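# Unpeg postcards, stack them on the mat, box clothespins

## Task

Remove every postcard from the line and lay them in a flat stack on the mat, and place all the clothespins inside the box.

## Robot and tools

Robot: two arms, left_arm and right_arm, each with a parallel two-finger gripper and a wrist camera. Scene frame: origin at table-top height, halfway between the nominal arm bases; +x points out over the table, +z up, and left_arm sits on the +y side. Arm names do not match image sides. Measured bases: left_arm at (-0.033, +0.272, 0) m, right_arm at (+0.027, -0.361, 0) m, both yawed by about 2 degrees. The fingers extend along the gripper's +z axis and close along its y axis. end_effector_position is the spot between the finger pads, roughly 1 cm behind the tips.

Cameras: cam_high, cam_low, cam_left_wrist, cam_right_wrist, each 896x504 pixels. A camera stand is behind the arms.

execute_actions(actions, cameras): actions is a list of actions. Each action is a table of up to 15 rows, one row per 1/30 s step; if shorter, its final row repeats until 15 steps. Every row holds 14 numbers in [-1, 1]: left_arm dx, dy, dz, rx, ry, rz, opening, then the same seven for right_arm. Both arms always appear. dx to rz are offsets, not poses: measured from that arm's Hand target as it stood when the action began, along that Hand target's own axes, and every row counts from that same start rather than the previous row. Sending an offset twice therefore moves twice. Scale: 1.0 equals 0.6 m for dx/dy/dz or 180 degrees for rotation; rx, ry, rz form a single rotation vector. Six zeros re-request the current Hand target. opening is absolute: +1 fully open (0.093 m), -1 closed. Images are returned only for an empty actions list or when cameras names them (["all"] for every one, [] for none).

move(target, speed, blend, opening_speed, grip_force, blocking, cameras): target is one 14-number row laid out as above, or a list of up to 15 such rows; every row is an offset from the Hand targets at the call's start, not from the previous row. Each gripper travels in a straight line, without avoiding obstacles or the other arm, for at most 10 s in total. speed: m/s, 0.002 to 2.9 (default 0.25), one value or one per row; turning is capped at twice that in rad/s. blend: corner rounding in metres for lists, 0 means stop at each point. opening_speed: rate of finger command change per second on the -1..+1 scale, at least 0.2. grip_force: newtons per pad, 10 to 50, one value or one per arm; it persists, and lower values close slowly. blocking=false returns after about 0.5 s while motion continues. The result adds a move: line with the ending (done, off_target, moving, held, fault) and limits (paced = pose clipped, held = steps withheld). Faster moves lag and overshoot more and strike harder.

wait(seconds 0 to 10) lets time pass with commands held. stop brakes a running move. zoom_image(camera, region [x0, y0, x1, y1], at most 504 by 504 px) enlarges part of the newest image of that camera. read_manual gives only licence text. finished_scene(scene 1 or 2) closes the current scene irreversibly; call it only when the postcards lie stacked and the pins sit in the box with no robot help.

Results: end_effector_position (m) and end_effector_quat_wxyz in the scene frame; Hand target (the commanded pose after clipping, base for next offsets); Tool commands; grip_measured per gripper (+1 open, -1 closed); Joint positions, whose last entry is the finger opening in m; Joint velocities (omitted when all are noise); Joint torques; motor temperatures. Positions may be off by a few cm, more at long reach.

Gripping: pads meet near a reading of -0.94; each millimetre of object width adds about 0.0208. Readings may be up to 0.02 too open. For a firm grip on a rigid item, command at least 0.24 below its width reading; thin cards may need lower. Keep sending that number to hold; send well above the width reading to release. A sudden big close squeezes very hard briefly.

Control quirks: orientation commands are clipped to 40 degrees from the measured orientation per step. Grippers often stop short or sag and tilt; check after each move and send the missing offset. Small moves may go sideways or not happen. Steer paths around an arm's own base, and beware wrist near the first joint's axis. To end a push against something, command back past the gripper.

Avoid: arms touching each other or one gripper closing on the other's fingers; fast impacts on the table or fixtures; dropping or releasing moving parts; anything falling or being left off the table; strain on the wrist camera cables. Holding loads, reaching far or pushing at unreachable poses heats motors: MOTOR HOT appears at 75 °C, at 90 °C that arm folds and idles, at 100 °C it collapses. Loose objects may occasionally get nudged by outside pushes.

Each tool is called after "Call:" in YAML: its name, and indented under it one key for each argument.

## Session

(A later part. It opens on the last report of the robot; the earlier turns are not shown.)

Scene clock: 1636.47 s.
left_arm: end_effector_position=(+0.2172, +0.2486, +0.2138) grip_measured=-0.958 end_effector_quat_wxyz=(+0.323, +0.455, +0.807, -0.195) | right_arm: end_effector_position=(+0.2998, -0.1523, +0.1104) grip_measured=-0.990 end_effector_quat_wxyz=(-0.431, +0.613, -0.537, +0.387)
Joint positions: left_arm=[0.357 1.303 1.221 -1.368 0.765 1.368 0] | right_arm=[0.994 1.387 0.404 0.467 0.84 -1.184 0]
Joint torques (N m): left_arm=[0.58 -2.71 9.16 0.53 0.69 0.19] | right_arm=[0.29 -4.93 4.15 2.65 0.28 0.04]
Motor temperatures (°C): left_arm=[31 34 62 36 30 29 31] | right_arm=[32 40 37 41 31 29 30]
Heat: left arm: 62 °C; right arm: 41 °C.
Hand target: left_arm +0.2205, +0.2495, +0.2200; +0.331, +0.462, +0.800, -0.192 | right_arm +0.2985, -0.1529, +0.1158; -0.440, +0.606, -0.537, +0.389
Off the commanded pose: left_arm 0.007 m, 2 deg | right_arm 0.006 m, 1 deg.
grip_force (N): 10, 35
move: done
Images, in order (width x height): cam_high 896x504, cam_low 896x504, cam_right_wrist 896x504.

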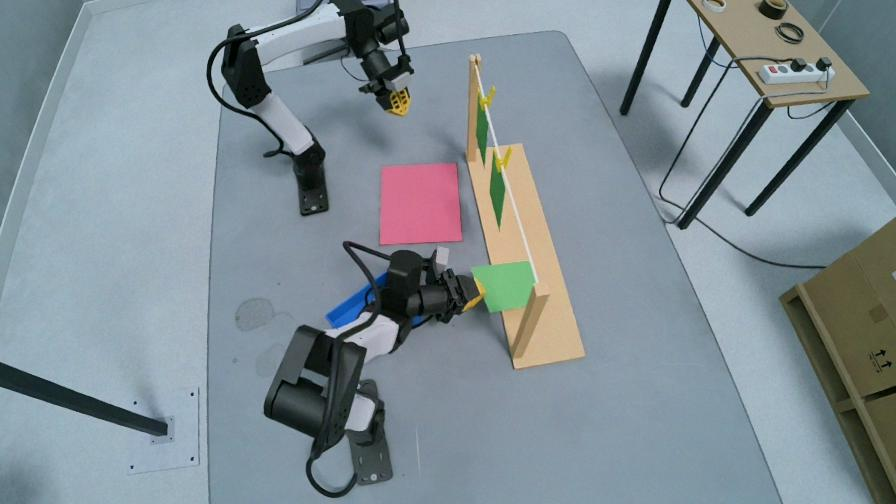

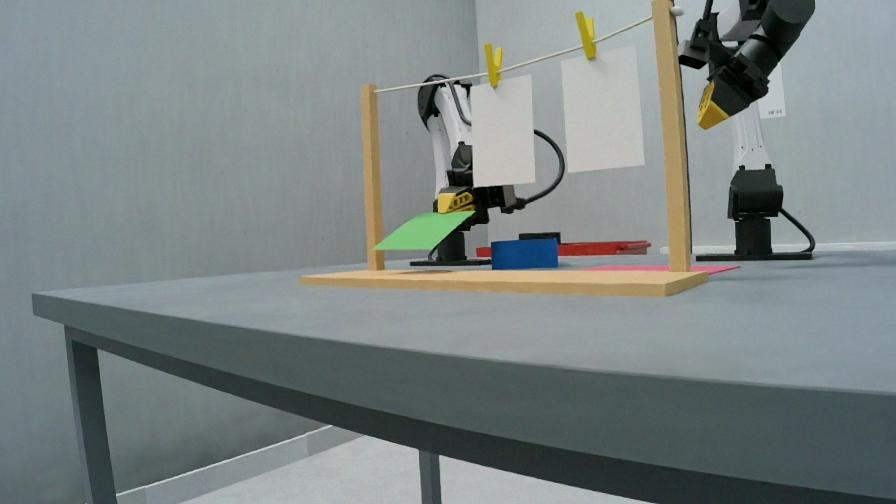

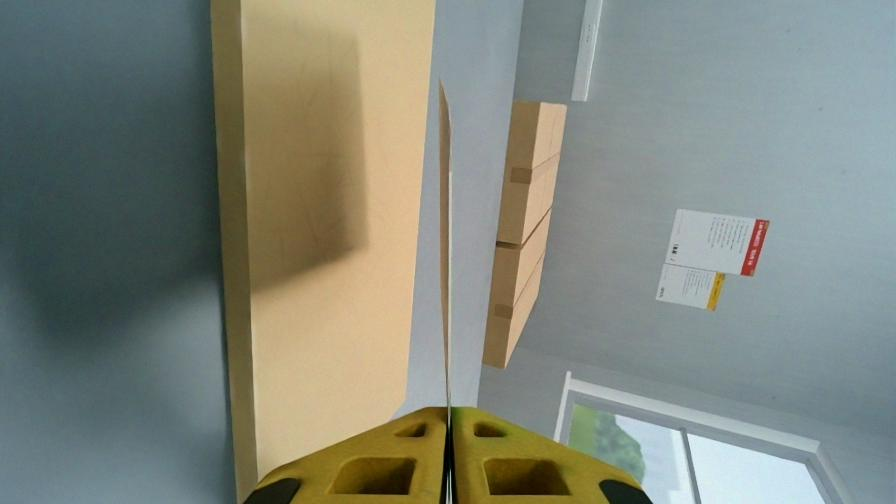

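Call:
move:
  target:
    - [0,0,0,0,0,0,-1,-0.147,0.021,-0.06,0,-0.2009,-0.0658,-1]
    - [0,0,0,0,0,0,-1,-0.3195,0.0312,-0.096,0,-0.3593,-0.1167,-1]
    - [0,0,0,0,0,0,-1,-0.41,0.0638,-0.0843,0,-0.3926,-0.1276,-1]
  speed: 0.12
  blend: [0.03,0.03,0]
  cameras: ["cam_high","cam_left_wrist","cam_right_wrist"]

Scene clock: 1694.83 s.
left_arm: end_effector_position=(+0.2172, +0.2486, +0.2138) grip_measured=-0.958 end_effector_quat_wxyz=(+0.323, +0.455, +0.807, -0.195) | right_arm: end_effector_position=(+0.2109, +0.0745, +0.0849) grip_measured=-0.990 end_effector_quat_wxyz=(-0.571, +0.816, -0.075, +0.049)
Joint positions: left_arm=[0.357 1.303 1.221 -1.368 0.765 1.368 0] | right_arm=[1.03 1.856 0.717 0.77 -0.308 -1.682 0]
Joint torques (N m): left_arm=[0.72 -2.59 9.25 0.58 0.72 0.23] | right_arm=[0.17 -6.35 6.45 2.9 -0.48 0.06]
Motor temperatures (°C): left_arm=[31 34 62 35 30 29 31] | right_arm=[32 40 37 45 31 29 30]
Heat: left arm: 62 °C; right arm: 45 °C.
Hand target: left_arm +0.2205, +0.2495, +0.2200; +0.331, +0.462, +0.800, -0.192 | right_arm +0.2089, +0.0840, +0.0954; -0.587, +0.806, -0.062, +0.044
Off the commanded pose: left_arm 0.007 m, 2 deg | right_arm 0.014 m, 3 deg.
grip_force (N): 10, 35
move: off_target (right_arm); blend cut to 0.0291 m at target 2
Images, in order (width x height): cam_high 896x504, cam_left_wrist 896x504, cam_right_wrist 896x504.

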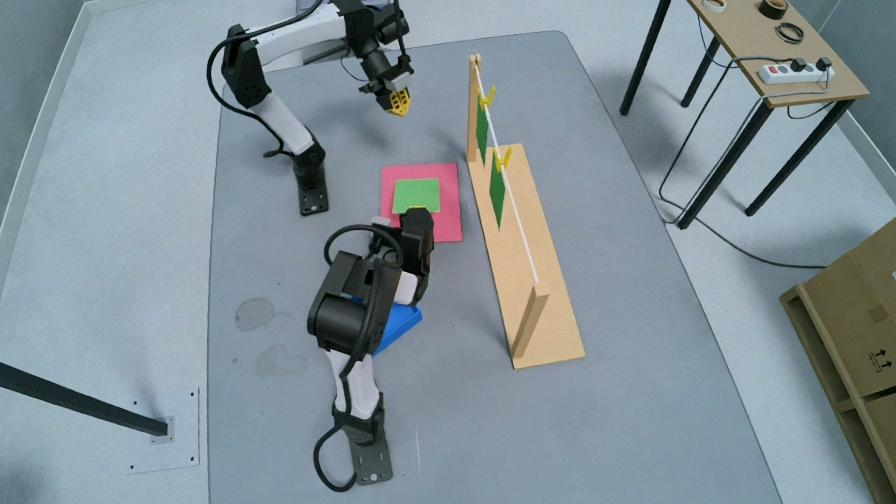

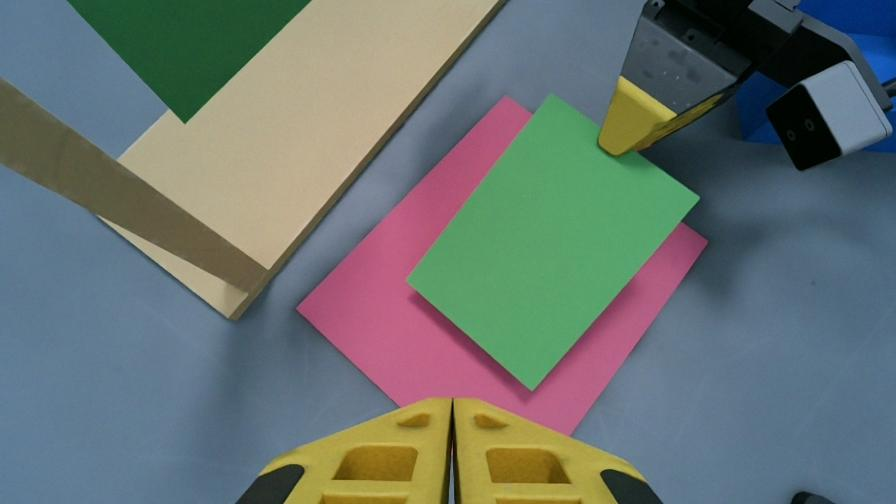

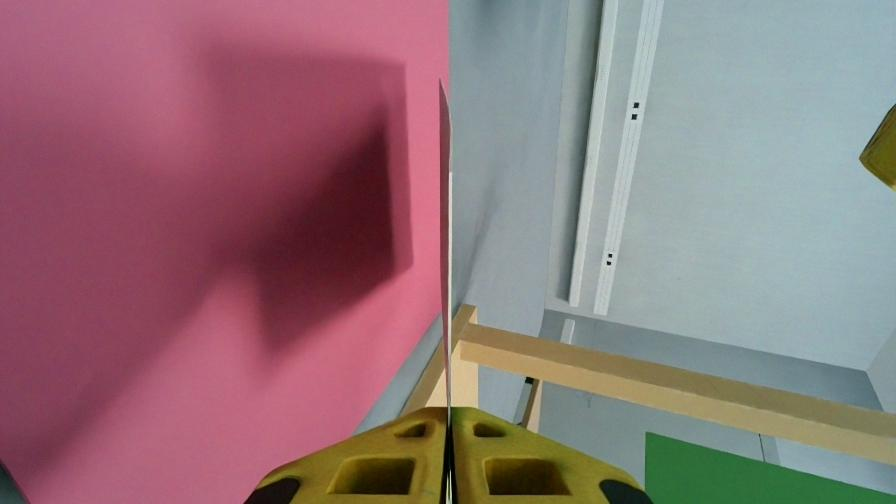

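Call:
move:
  target: [0,0,0,0,0,0,-1,0.0057,0.0692,0.0297,0.033,0,0,-1]
  speed: 0.08
  cameras: ["cam_low","cam_left_wrist","cam_right_wrist"]

Scene clock: 1742.83 s.
left_arm: end_effector_position=(+0.2172, +0.2486, +0.2138) grip_measured=-0.958 end_effector_quat_wxyz=(+0.323, +0.455, +0.807, -0.195) | right_arm: end_effector_position=(+0.2148, +0.0886, +0.0482) grip_measured=-0.990 end_effector_quat_wxyz=(-0.618, +0.782, -0.061, +0.056)
Joint positions: left_arm=[0.357 1.303 1.221 -1.368 0.765 1.368 0] | right_arm=[1.03 2.13 0.717 1.169 -0.329 -1.665 0]
Joint torques (N m): left_arm=[0.76 -2.5 9.33 0.62 0.76 0.19] | right_arm=[-0.79 -7.2 2.7 3.14 -0.44 0.27]
Motor temperatures (°C): left_arm=[31 34 63 35 30 29 31] | right_arm=[32 40 39 45 31 29 30]
Heat: left arm: 63 °C; right arm: 45 °C.
Hand target: left_arm +0.2205, +0.2495, +0.2200; +0.331, +0.462, +0.800, -0.192 | right_arm +0.2129, +0.0875, +0.0503; -0.627, +0.775, -0.059, +0.047
Off the commanded pose: left_arm 0.007 m, 2 deg | right_arm 0.003 m, 2 deg.
grip_force (N): 10, 35
move: done
Images, in order (width x height): cam_low 896x504, cam_left_wrist 896x504, cam_right_wrist 896x504.

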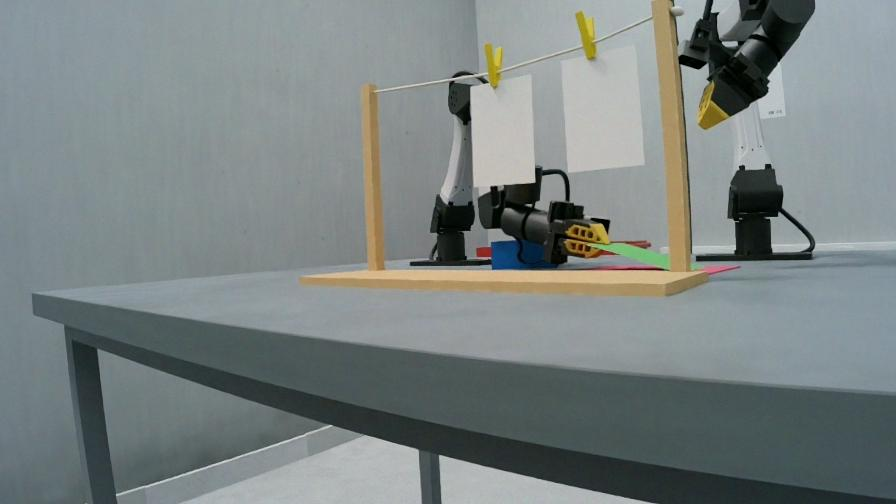

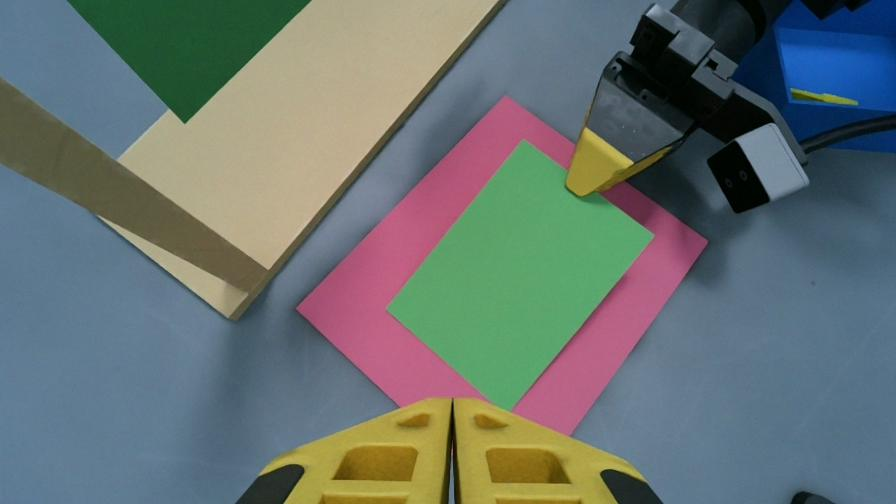

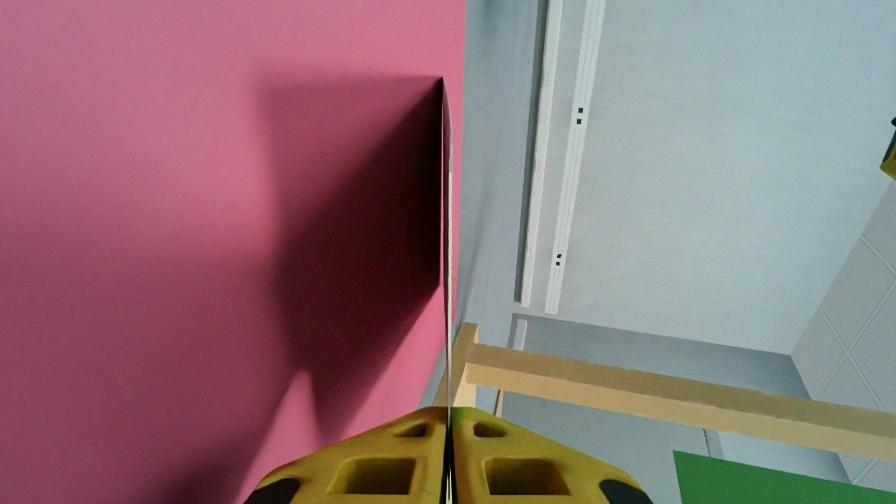

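Call:
move:
  target:
    - [0,0,0,0,0,0,-1,0.0015,0.0248,-0.0048,0,0,0,-1]
    - [0,0,0,0,0,0,-1,0.0015,0.0248,-0.0048,0,0,0,-0.78]
  speed: 0.06
  opening_speed: 0.5
  cameras: ["cam_low","cam_left_wrist","cam_right_wrist"]

Scene clock: 1757.53 s.
left_arm: end_effector_position=(+0.2172, +0.2486, +0.2138) grip_measured=-0.958 end_effector_quat_wxyz=(+0.323, +0.455, +0.807, -0.195) | right_arm: end_effector_position=(+0.2143, +0.0844, +0.0384) grip_measured=-0.782 end_effector_quat_wxyz=(-0.623, +0.778, -0.059, +0.056)
Joint positions: left_arm=[0.357 1.303 1.221 -1.368 0.765 1.368 0] | right_arm=[1.023 2.178 0.701 1.244 -0.34 -1.664 0.008]
Joint torques (N m): left_arm=[0.7 -2.55 9.2 0.54 0.72 0.16] | right_arm=[-0.99 -6.8 2.26 3.09 -0.42 0.24]
Motor temperatures (°C): left_arm=[31 34 63 35 30 29 31] | right_arm=[32 41 37 47 31 29 30]
Heat: left arm: 63 °C; right arm: 47 °C.
Hand target: left_arm +0.2205, +0.2495, +0.2200; +0.331, +0.462, +0.800, -0.192 | right_arm +0.2129, +0.0817, +0.0364; -0.627, +0.775, -0.059, +0.047
Off the commanded pose: left_arm 0.007 m, 2 deg | right_arm 0.004 m, 1 deg.
grip_force (N): 10, 35
move: done
Images, in order (width x height): cam_low 896x504, cam_left_wrist 896x504, cam_right_wrist 896x504.

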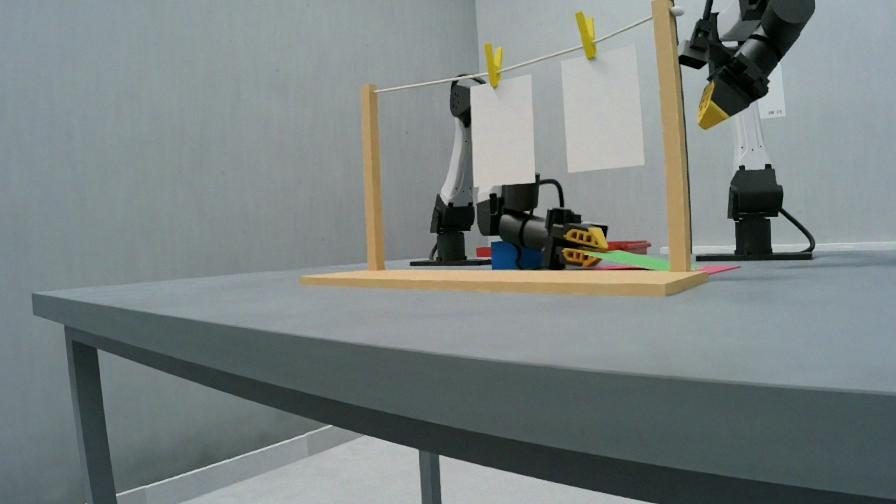

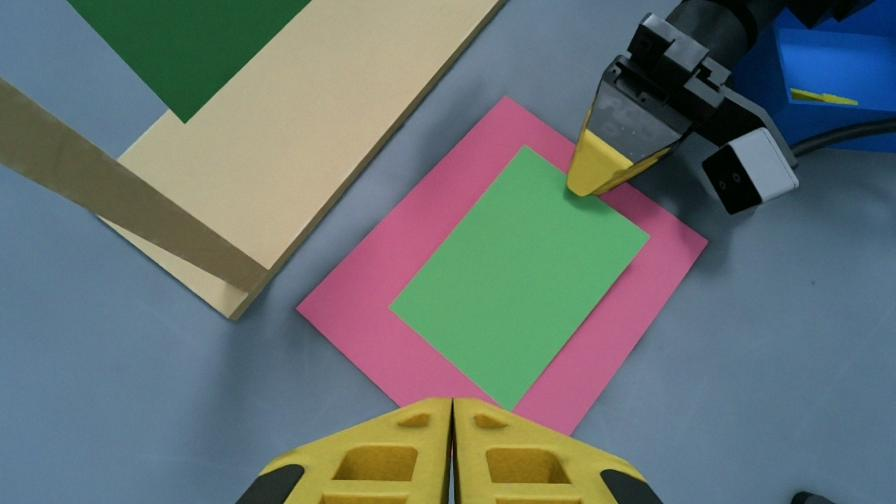

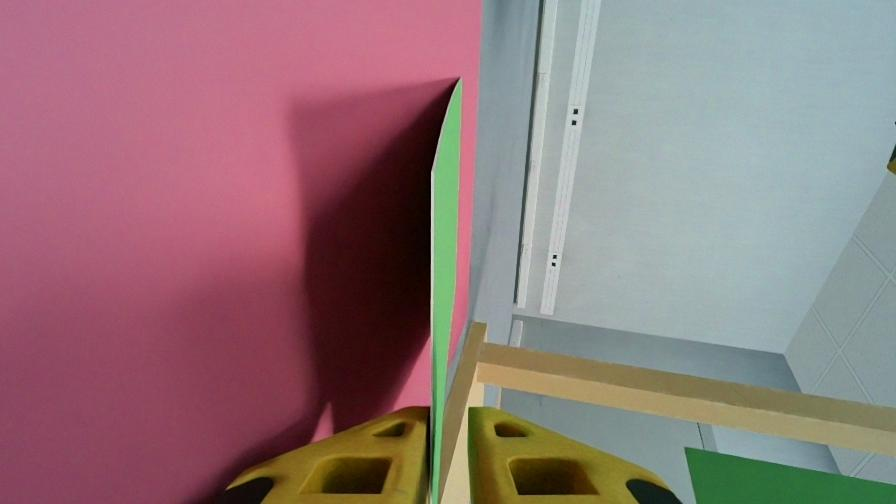

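Call:
move:
  target: [0,0,0,0,0,0,-1,0,0.0048,-0.0333,0,0,0,-0.78]
  speed: 0.05
  cameras: ["cam_left_wrist","cam_right_wrist"]

Scene clock: 1784.37 s.
left_arm: end_effector_position=(+0.2172, +0.2486, +0.2138) grip_measured=-0.958 end_effector_quat_wxyz=(+0.323, +0.455, +0.807, -0.195) | right_arm: end_effector_position=(+0.2130, +0.0665, +0.0386) grip_measured=-0.782 end_effector_quat_wxyz=(-0.629, +0.773, -0.059, +0.058)
Joint positions: left_arm=[0.357 1.303 1.221 -1.368 0.765 1.368 0] | right_arm=[1 2.17 0.629 1.324 -0.36 -1.664 0.008]
Joint torques (N m): left_arm=[0.54 -2.54 9.31 0.62 0.72 0.17] | right_arm=[-1.05 -8.27 1.32 2.7 -0.45 0.18]
Motor temperatures (°C): left_arm=[31 33 63 34 30 29 31] | right_arm=[32 43 35 47 31 29 30]
Heat: left arm: 63 °C; right arm: 47 °C.
Hand target: left_arm +0.2205, +0.2495, +0.2200; +0.331, +0.462, +0.800, -0.192 | right_arm +0.2099, +0.0617, +0.0377; -0.627, +0.775, -0.059, +0.047
Off the commanded pose: left_arm 0.007 m, 2 deg | right_arm 0.006 m, 1 deg.
grip_force (N): 10, 35
move: done
Images, in order (width x height): cam_left_wrist 896x504, cam_right_wrist 896x504.

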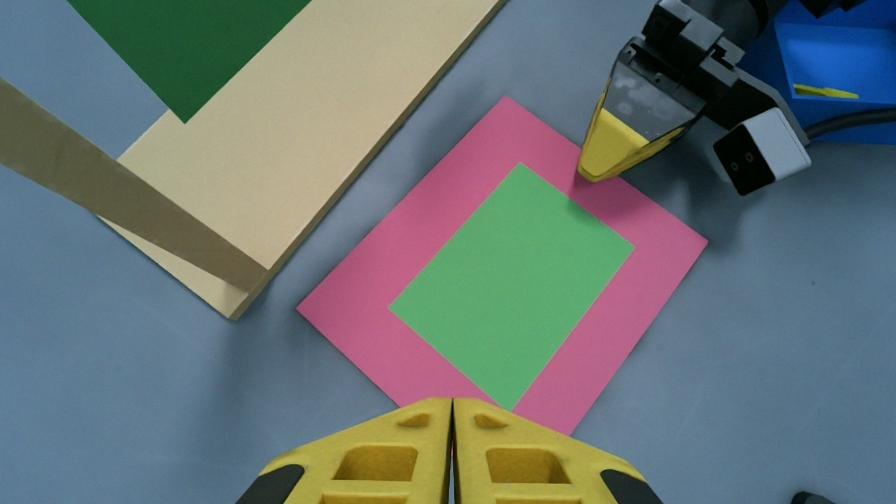

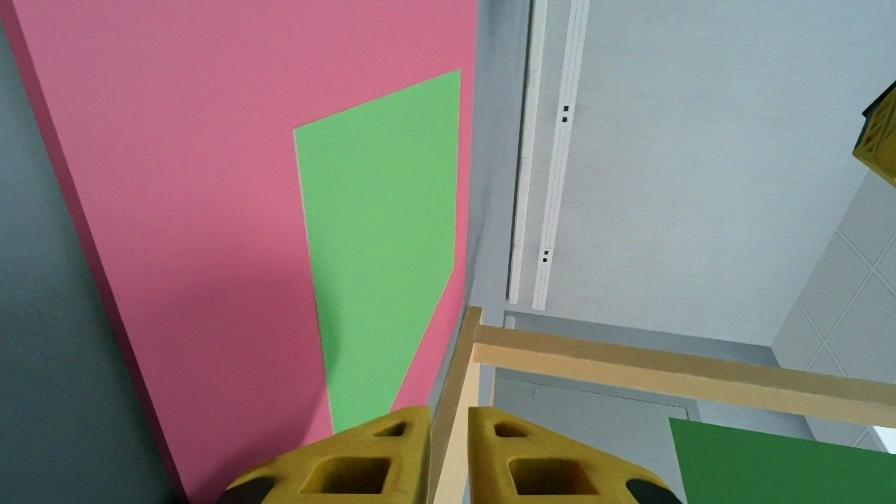

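Call:
move:
  target:
    - [0,0,0,0,0,0,-1,0.0065,-0.1303,-0.0468,0,0,0,-0.78]
    - [0,0,0,0,0,0,-1,0.0967,-0.2087,-0.2392,0.1021,-0.0031,0.5025,-0.78]
    - [0,0,0,0,0,0,-1,0.2398,-0.1893,-0.29,0.1021,-0.0031,0.5025,0.31]
  speed: 0.2
  blend: [0.03,0.03,0]
  cameras: ["all"]

Scene clock: 1837.63 s.
left_arm: end_effector_position=(+0.2172, +0.2486, +0.2138) grip_measured=-0.958 end_effector_quat_wxyz=(+0.323, +0.455, +0.807, -0.195) | right_arm: end_effector_position=(+0.3259, -0.1072, +0.1692) grip_measured=+0.309 end_effector_quat_wxyz=(+0.560, -0.400, +0.603, +0.404)
Joint positions: left_arm=[0.357 1.303 1.221 -1.368 0.765 1.368 0] | right_arm=[0.349 1.587 0.463 1.053 -0.826 -0.013 0.06]
Joint torques (N m): left_arm=[0.53 -2.65 9.42 0.64 0.71 0.23] | right_arm=[-0.61 -4.21 6.28 3.14 -0.31 0.15]
Motor temperatures (°C): left_arm=[31 33 63 34 30 29 31] | right_arm=[32 43 34 50 31 29 30]
Heat: left arm: 63 °C; right arm: 50 °C.
Hand target: left_arm +0.2205, +0.2495, +0.2200; +0.331, +0.462, +0.800, -0.192 | right_arm +0.3300, -0.1050, +0.1848; +0.580, -0.405, +0.579, +0.405
Off the commanded pose: left_arm 0.007 m, 2 deg | right_arm 0.016 m, 4 deg.
grip_force (N): 10, 35
move: off_target (right_arm); target 3's new opening was sent with right_arm's hand 0.016 m and 4 deg from that target

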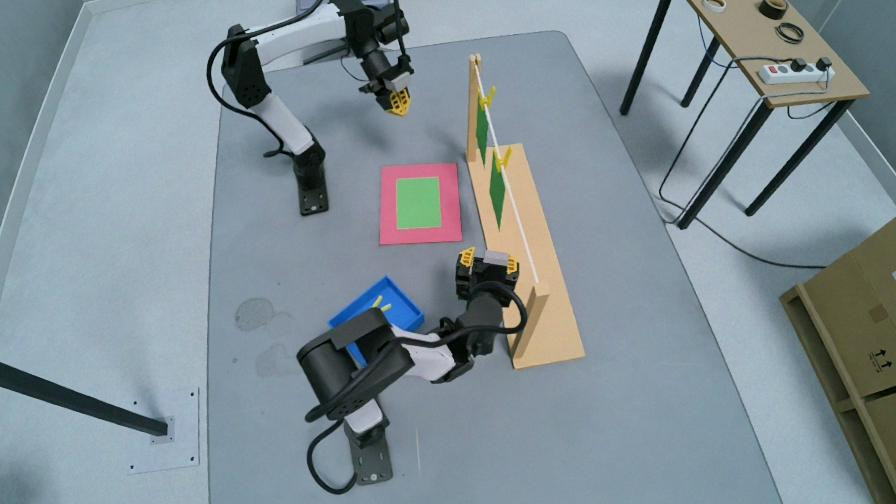

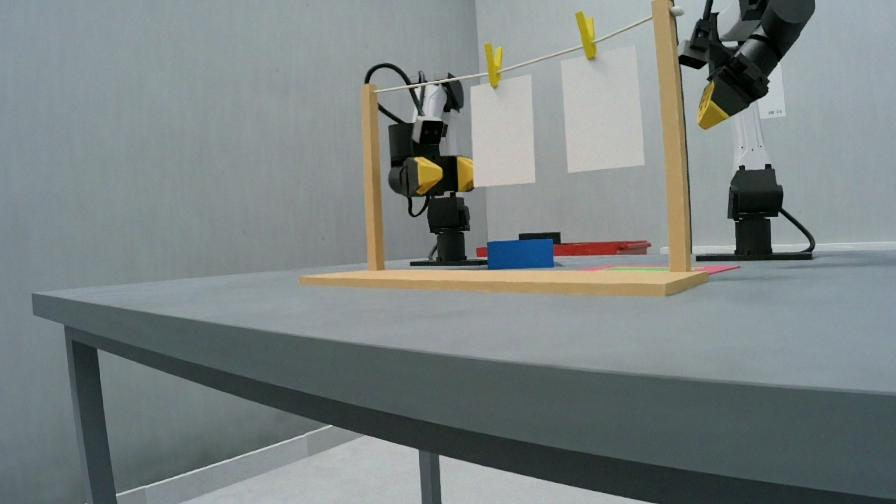

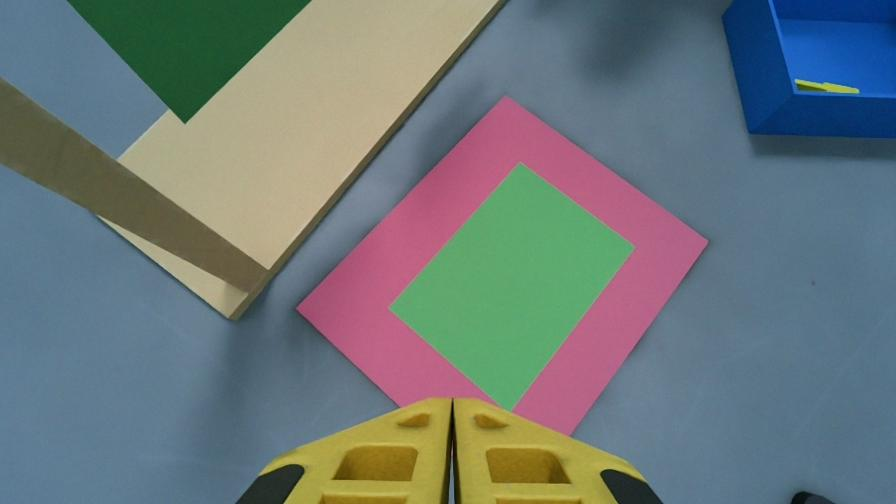

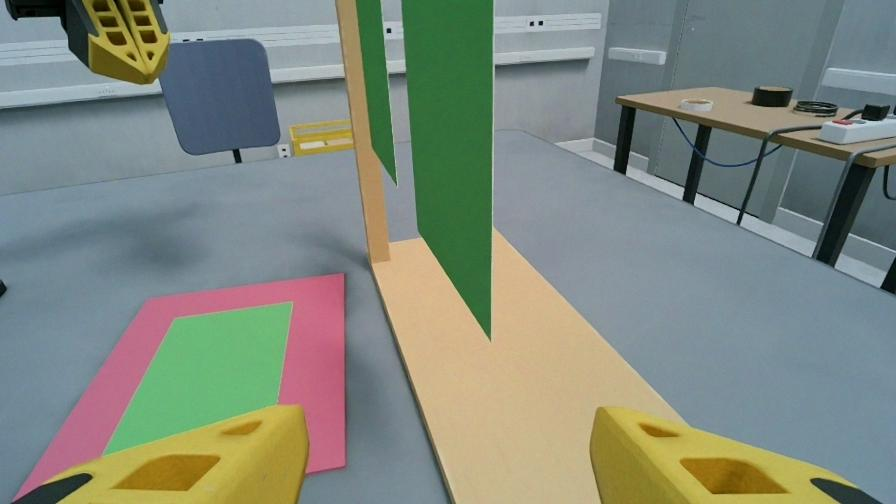

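Call:
move:
  target:
    - [0,0,0,0,0,0,-1,0,0,0,0,0,0,0.5]
    - [0,0,0,0,0,0,-1,0.033,0.0055,0.1222,-0.0111,-0.0666,0.0012,0.5]
  speed: 0.1
  cameras: ["cam_high","cam_low","cam_right_wrist"]

Call:
zoom_image:
  camera: "cam_low"
  region: [330, 40, 580, 260]

Scene clock: 1887.70 s.
left_arm: end_effector_position=(+0.2172, +0.2486, +0.2138) grip_measured=-0.958 end_effector_quat_wxyz=(+0.323, +0.455, +0.807, -0.195) | right_arm: end_effector_position=(+0.3448, -0.0394, +0.1119) grip_measured=+0.499 end_effector_quat_wxyz=(+0.524, -0.380, +0.615, +0.450)
Joint positions: left_arm=[0.357 1.303 1.221 -1.368 0.765 1.368 0] | right_arm=[0.51 2.005 0.631 1.312 -0.718 0.115 0.069]
Joint torques (N m): left_arm=[0.65 -2.77 9.36 0.61 0.75 0.16] | right_arm=[0.24 -6.31 5.11 5.56 0.04 0.15]
Motor temperatures (°C): left_arm=[31 33 63 33 30 29 31] | right_arm=[31 40 36 54 31 29 30]
Heat: left arm: 63 °C; right arm: 54 °C.
Hand target: left_arm +0.2205, +0.2495, +0.2200; +0.331, +0.462, +0.800, -0.192 | right_arm +0.3520, -0.0349, +0.1651; +0.629, -0.369, +0.509, +0.457
Off the commanded pose: left_arm 0.007 m, 2 deg | right_arm 0.054 m, 17 deg.
joint sent to its limit (right arm) — joint 4 (wrist pitch), upper limit. The joint targets are off in position and orientation.
grip_force (N): 10, 35
move: off_target (right_arm)
Images, in order (width x height): cam_high 896x504, cam_low 896x504, cam_right_wrist 896x504.

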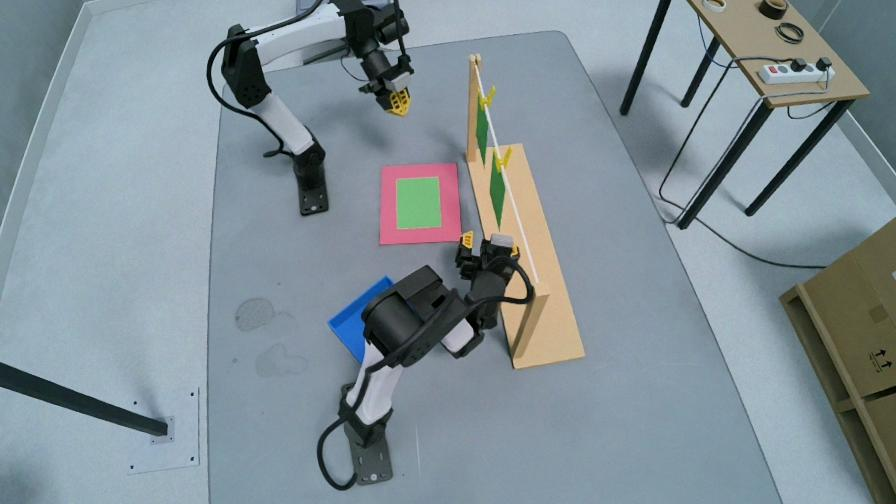

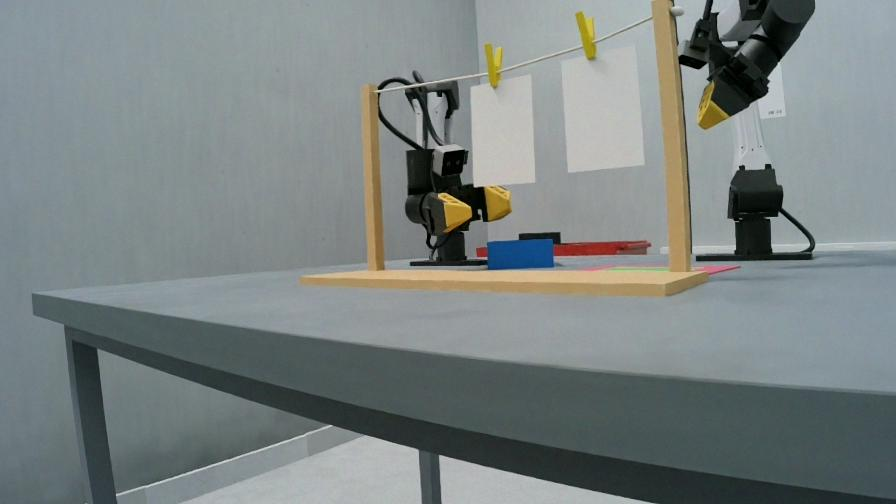

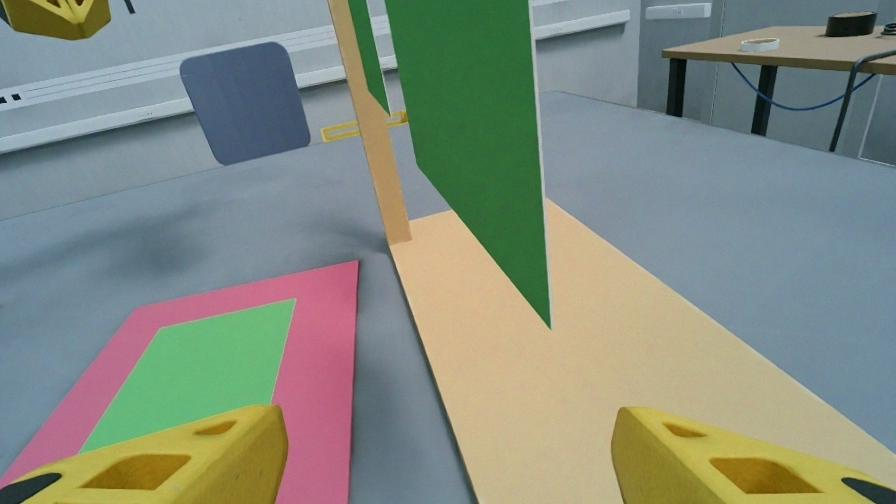

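Scaled by 2.016.

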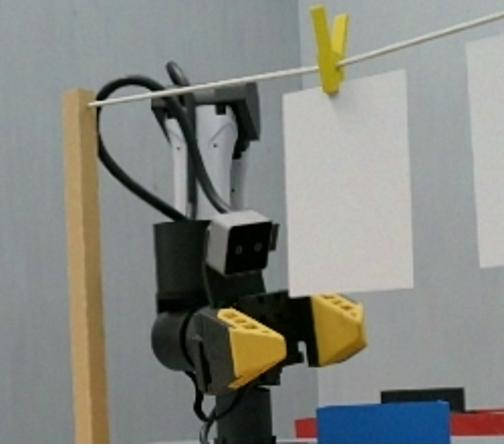

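Call:
move:
  target: [-0.3113,-0.0532,0.052,0.0681,-0.1104,0.0482,-1,0,0,0,0,0.0556,0,0.5]
  speed: 0.2
  cameras: ["cam_high","cam_low","cam_left_wrist","cam_right_wrist"]

Scene clock: 1939.87 s.
left_arm: end_effector_position=(+0.2682, +0.1026, +0.3244) grip_measured=-0.958 end_effector_quat_wxyz=(+0.421, +0.513, +0.674, -0.324) | right_arm: end_effector_position=(+0.3481, -0.0375, +0.1410) grip_measured=+0.499 end_effector_quat_wxyz=(+0.553, -0.408, +0.588, +0.427)
Joint positions: left_arm=[-0.12 1.426 1.522 -1.048 1.006 0.864 0] | right_arm=[0.51 1.915 0.656 1.228 -0.718 0.03 0.069]
Joint torques (N m): left_arm=[-0.12 -4.4 9.13 1.6 0.73 -0.22] | right_arm=[0.01 -8.87 5.53 2.96 0 0.02]
Motor temperatures (°C): left_arm=[31 33 63 33 30 29 31] | right_arm=[31 43 35 68 31 29 30]
Heat: left arm: 63 °C; right arm: 68 °C.
Hand target: left_arm +0.2698, +0.1000, +0.3301; +0.427, +0.514, +0.669, -0.327 | right_arm +0.3520, -0.0349, +0.1652; +0.582, -0.408, +0.562, +0.423
Off the commanded pose: left_arm 0.006 m, 1 deg | right_arm 0.025 m, 4 deg.
grip_force (N): 10, 35
move: off_target (right_arm)

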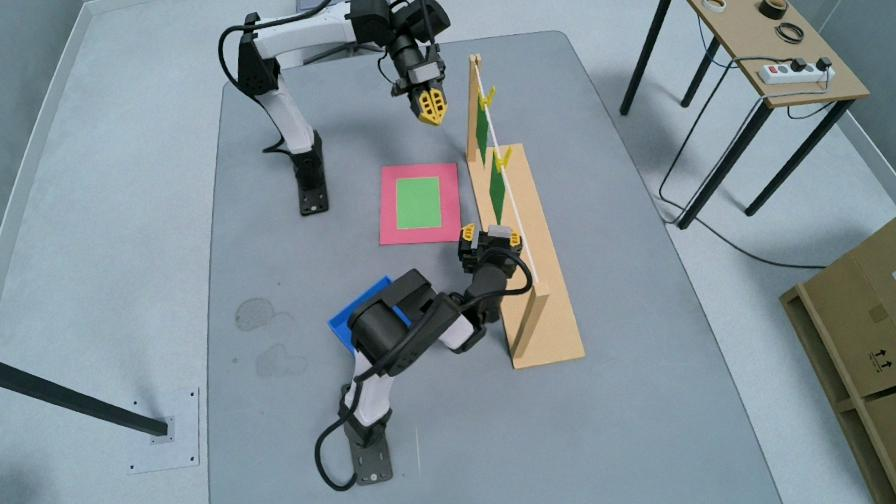

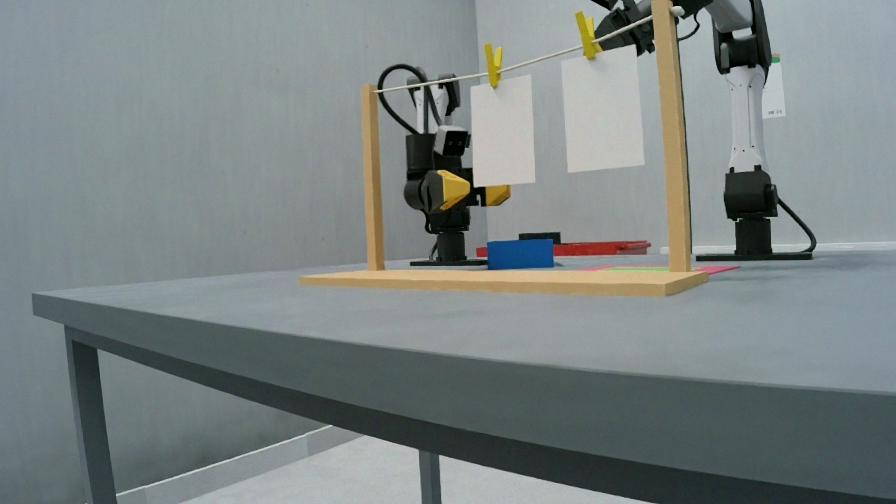

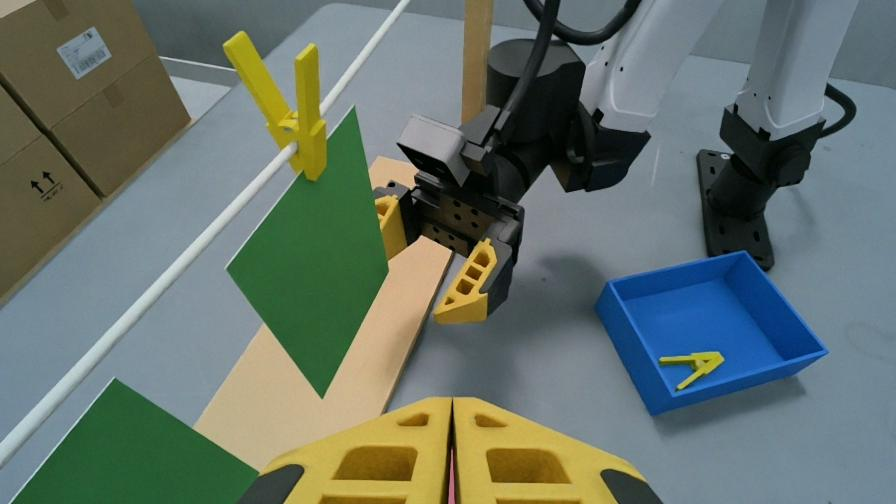

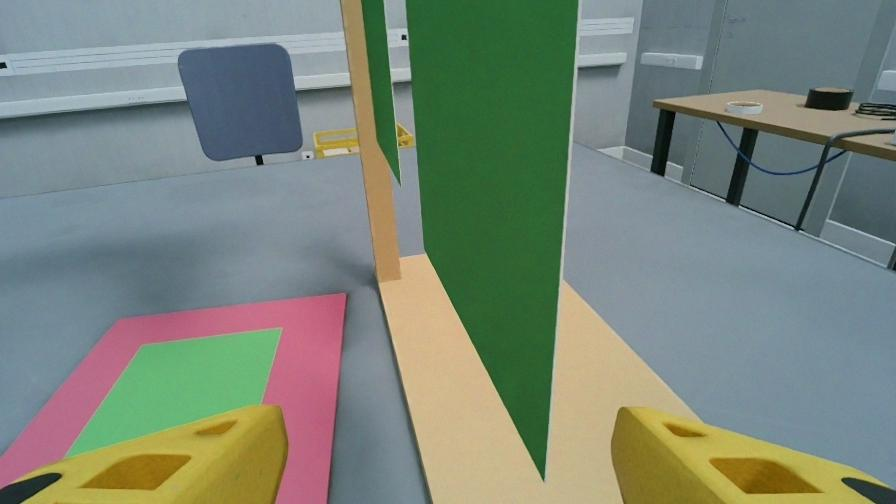

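Call:
zoom_image:
  camera: "cam_high"
  region: [440, 200, 580, 370]

Call:
zoom_image:
  camera: "cam_low"
  region: [340, 30, 560, 230]

Scaled by 2.965.

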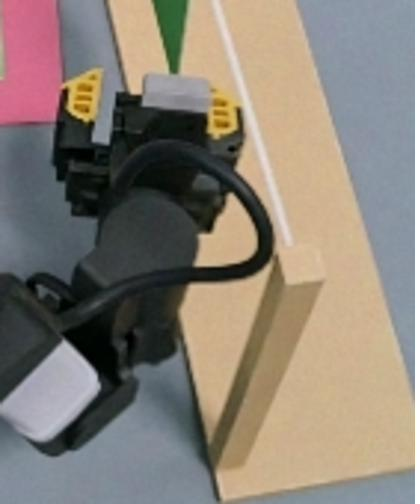

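Scaled by 2.291.

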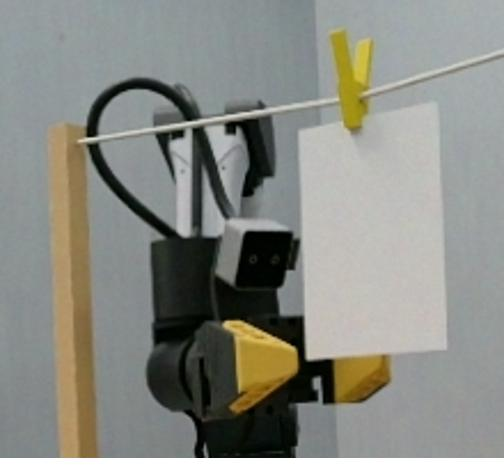

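Call:
move:
  target:
    - [0,0,0,0,0,0,-1,-0.0583,0,0.002,0,-0.0083,0,0.5]
    - [0,0,0,0,0,0,-1,-0.0567,-0.0183,0.0482,-0.0139,-0.0083,0,0.5]
  speed: 0.08
  cameras: ["cam_high","cam_low","cam_left_wrist","cam_right_wrist"]

Call:
zoom_image:
  camera: "cam_high"
  region: [440, 200, 580, 370]

Call:
zoom_image:
  camera: "cam_low"
  region: [340, 30, 560, 230]

Scene clock: 1988.90 s.
left_arm: end_effector_position=(+0.2683, +0.1026, +0.3245) grip_measured=-0.958 end_effector_quat_wxyz=(+0.421, +0.513, +0.675, -0.324) | right_arm: end_effector_position=(+0.3711, -0.0175, +0.1905) grip_measured=+0.499 end_effector_quat_wxyz=(+0.575, -0.411, +0.560, +0.433)
Joint positions: left_arm=[-0.12 1.426 1.522 -1.048 1.006 0.863 0] | right_arm=[0.519 1.88 0.824 1.103 -0.725 0.043 0.069]
Joint torques (N m): left_arm=[-0.13 -4.3 8.8 1.59 0.69 -0.12] | right_arm=[0.31 -6.76 6.74 2.73 -0.23 0.13]
Motor temperatures (°C): left_arm=[31 34 59 37 30 29 31] | right_arm=[31 47 37 61 31 29 30]
Heat: left arm: 59 °C; right arm: 61 °C.
Hand target: left_arm +0.2698, +0.1000, +0.3301; +0.427, +0.514, +0.669, -0.327 | right_arm +0.3712, -0.0120, +0.2002; +0.581, -0.415, +0.545, +0.440
Off the commanded pose: left_arm 0.006 m, 1 deg | right_arm 0.011 m, 2 deg.
grip_force (N): 10, 35
move: off_target (right_arm)

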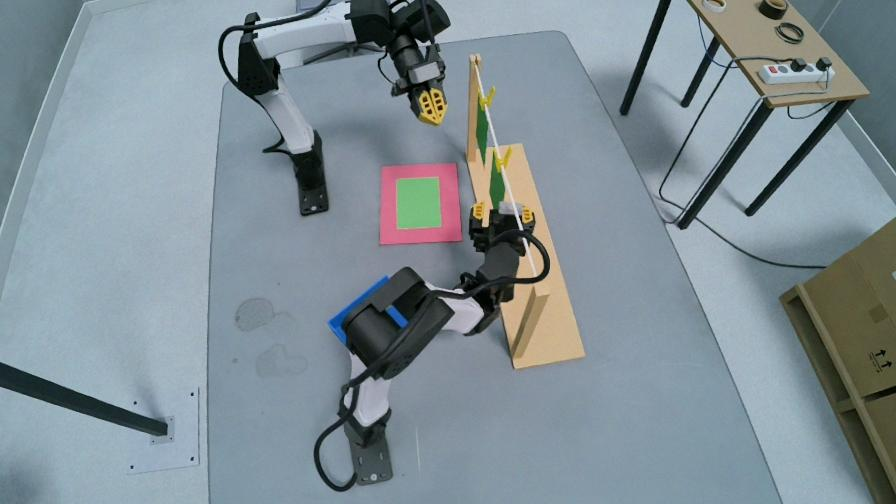

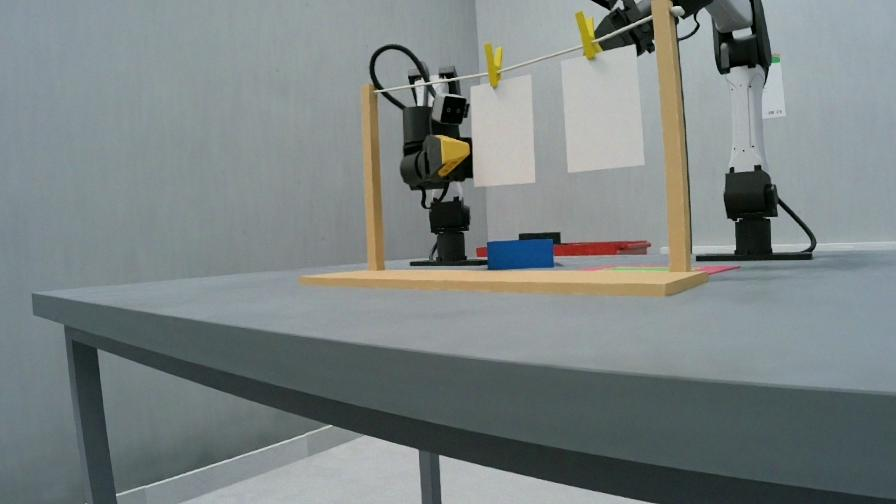

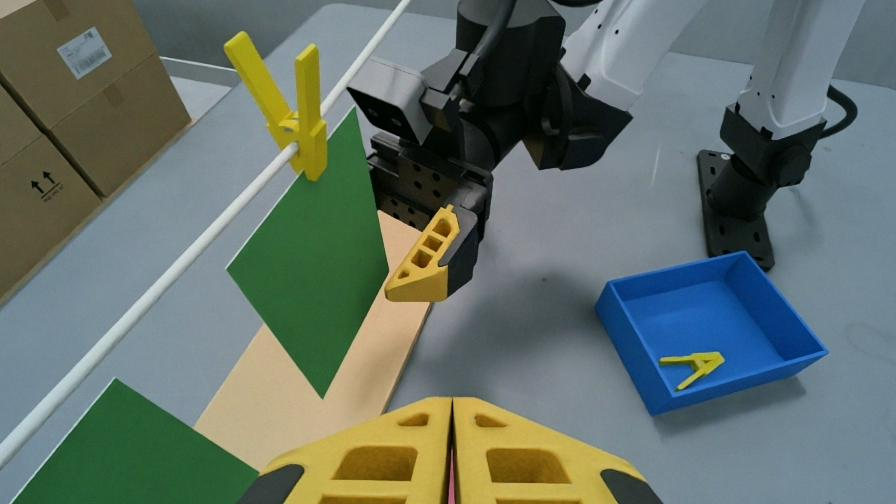

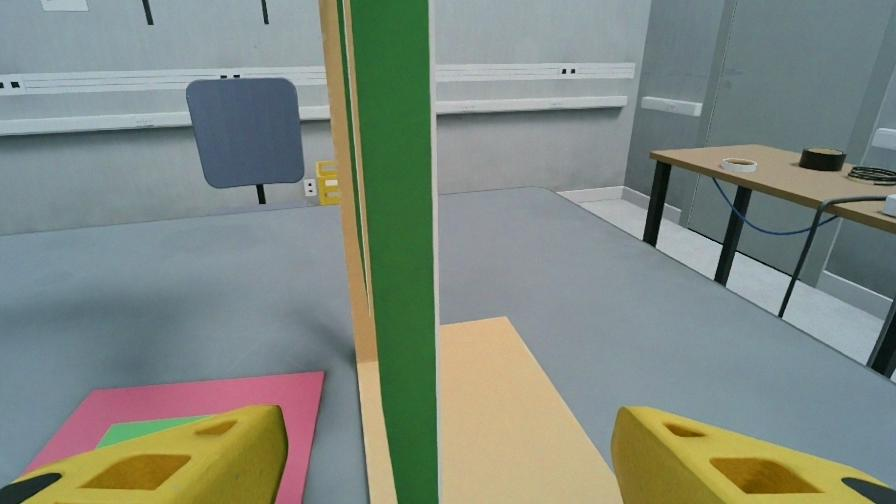

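Scaled by 2.965.

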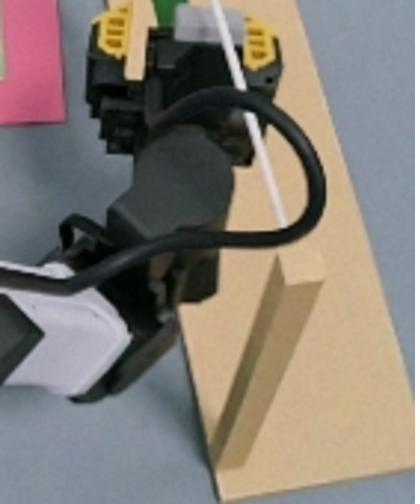

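Scaled by 2.291.

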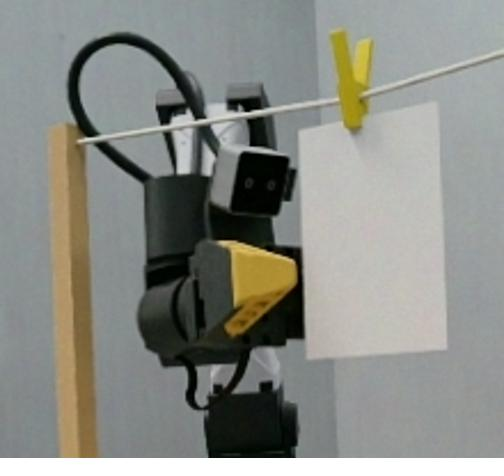

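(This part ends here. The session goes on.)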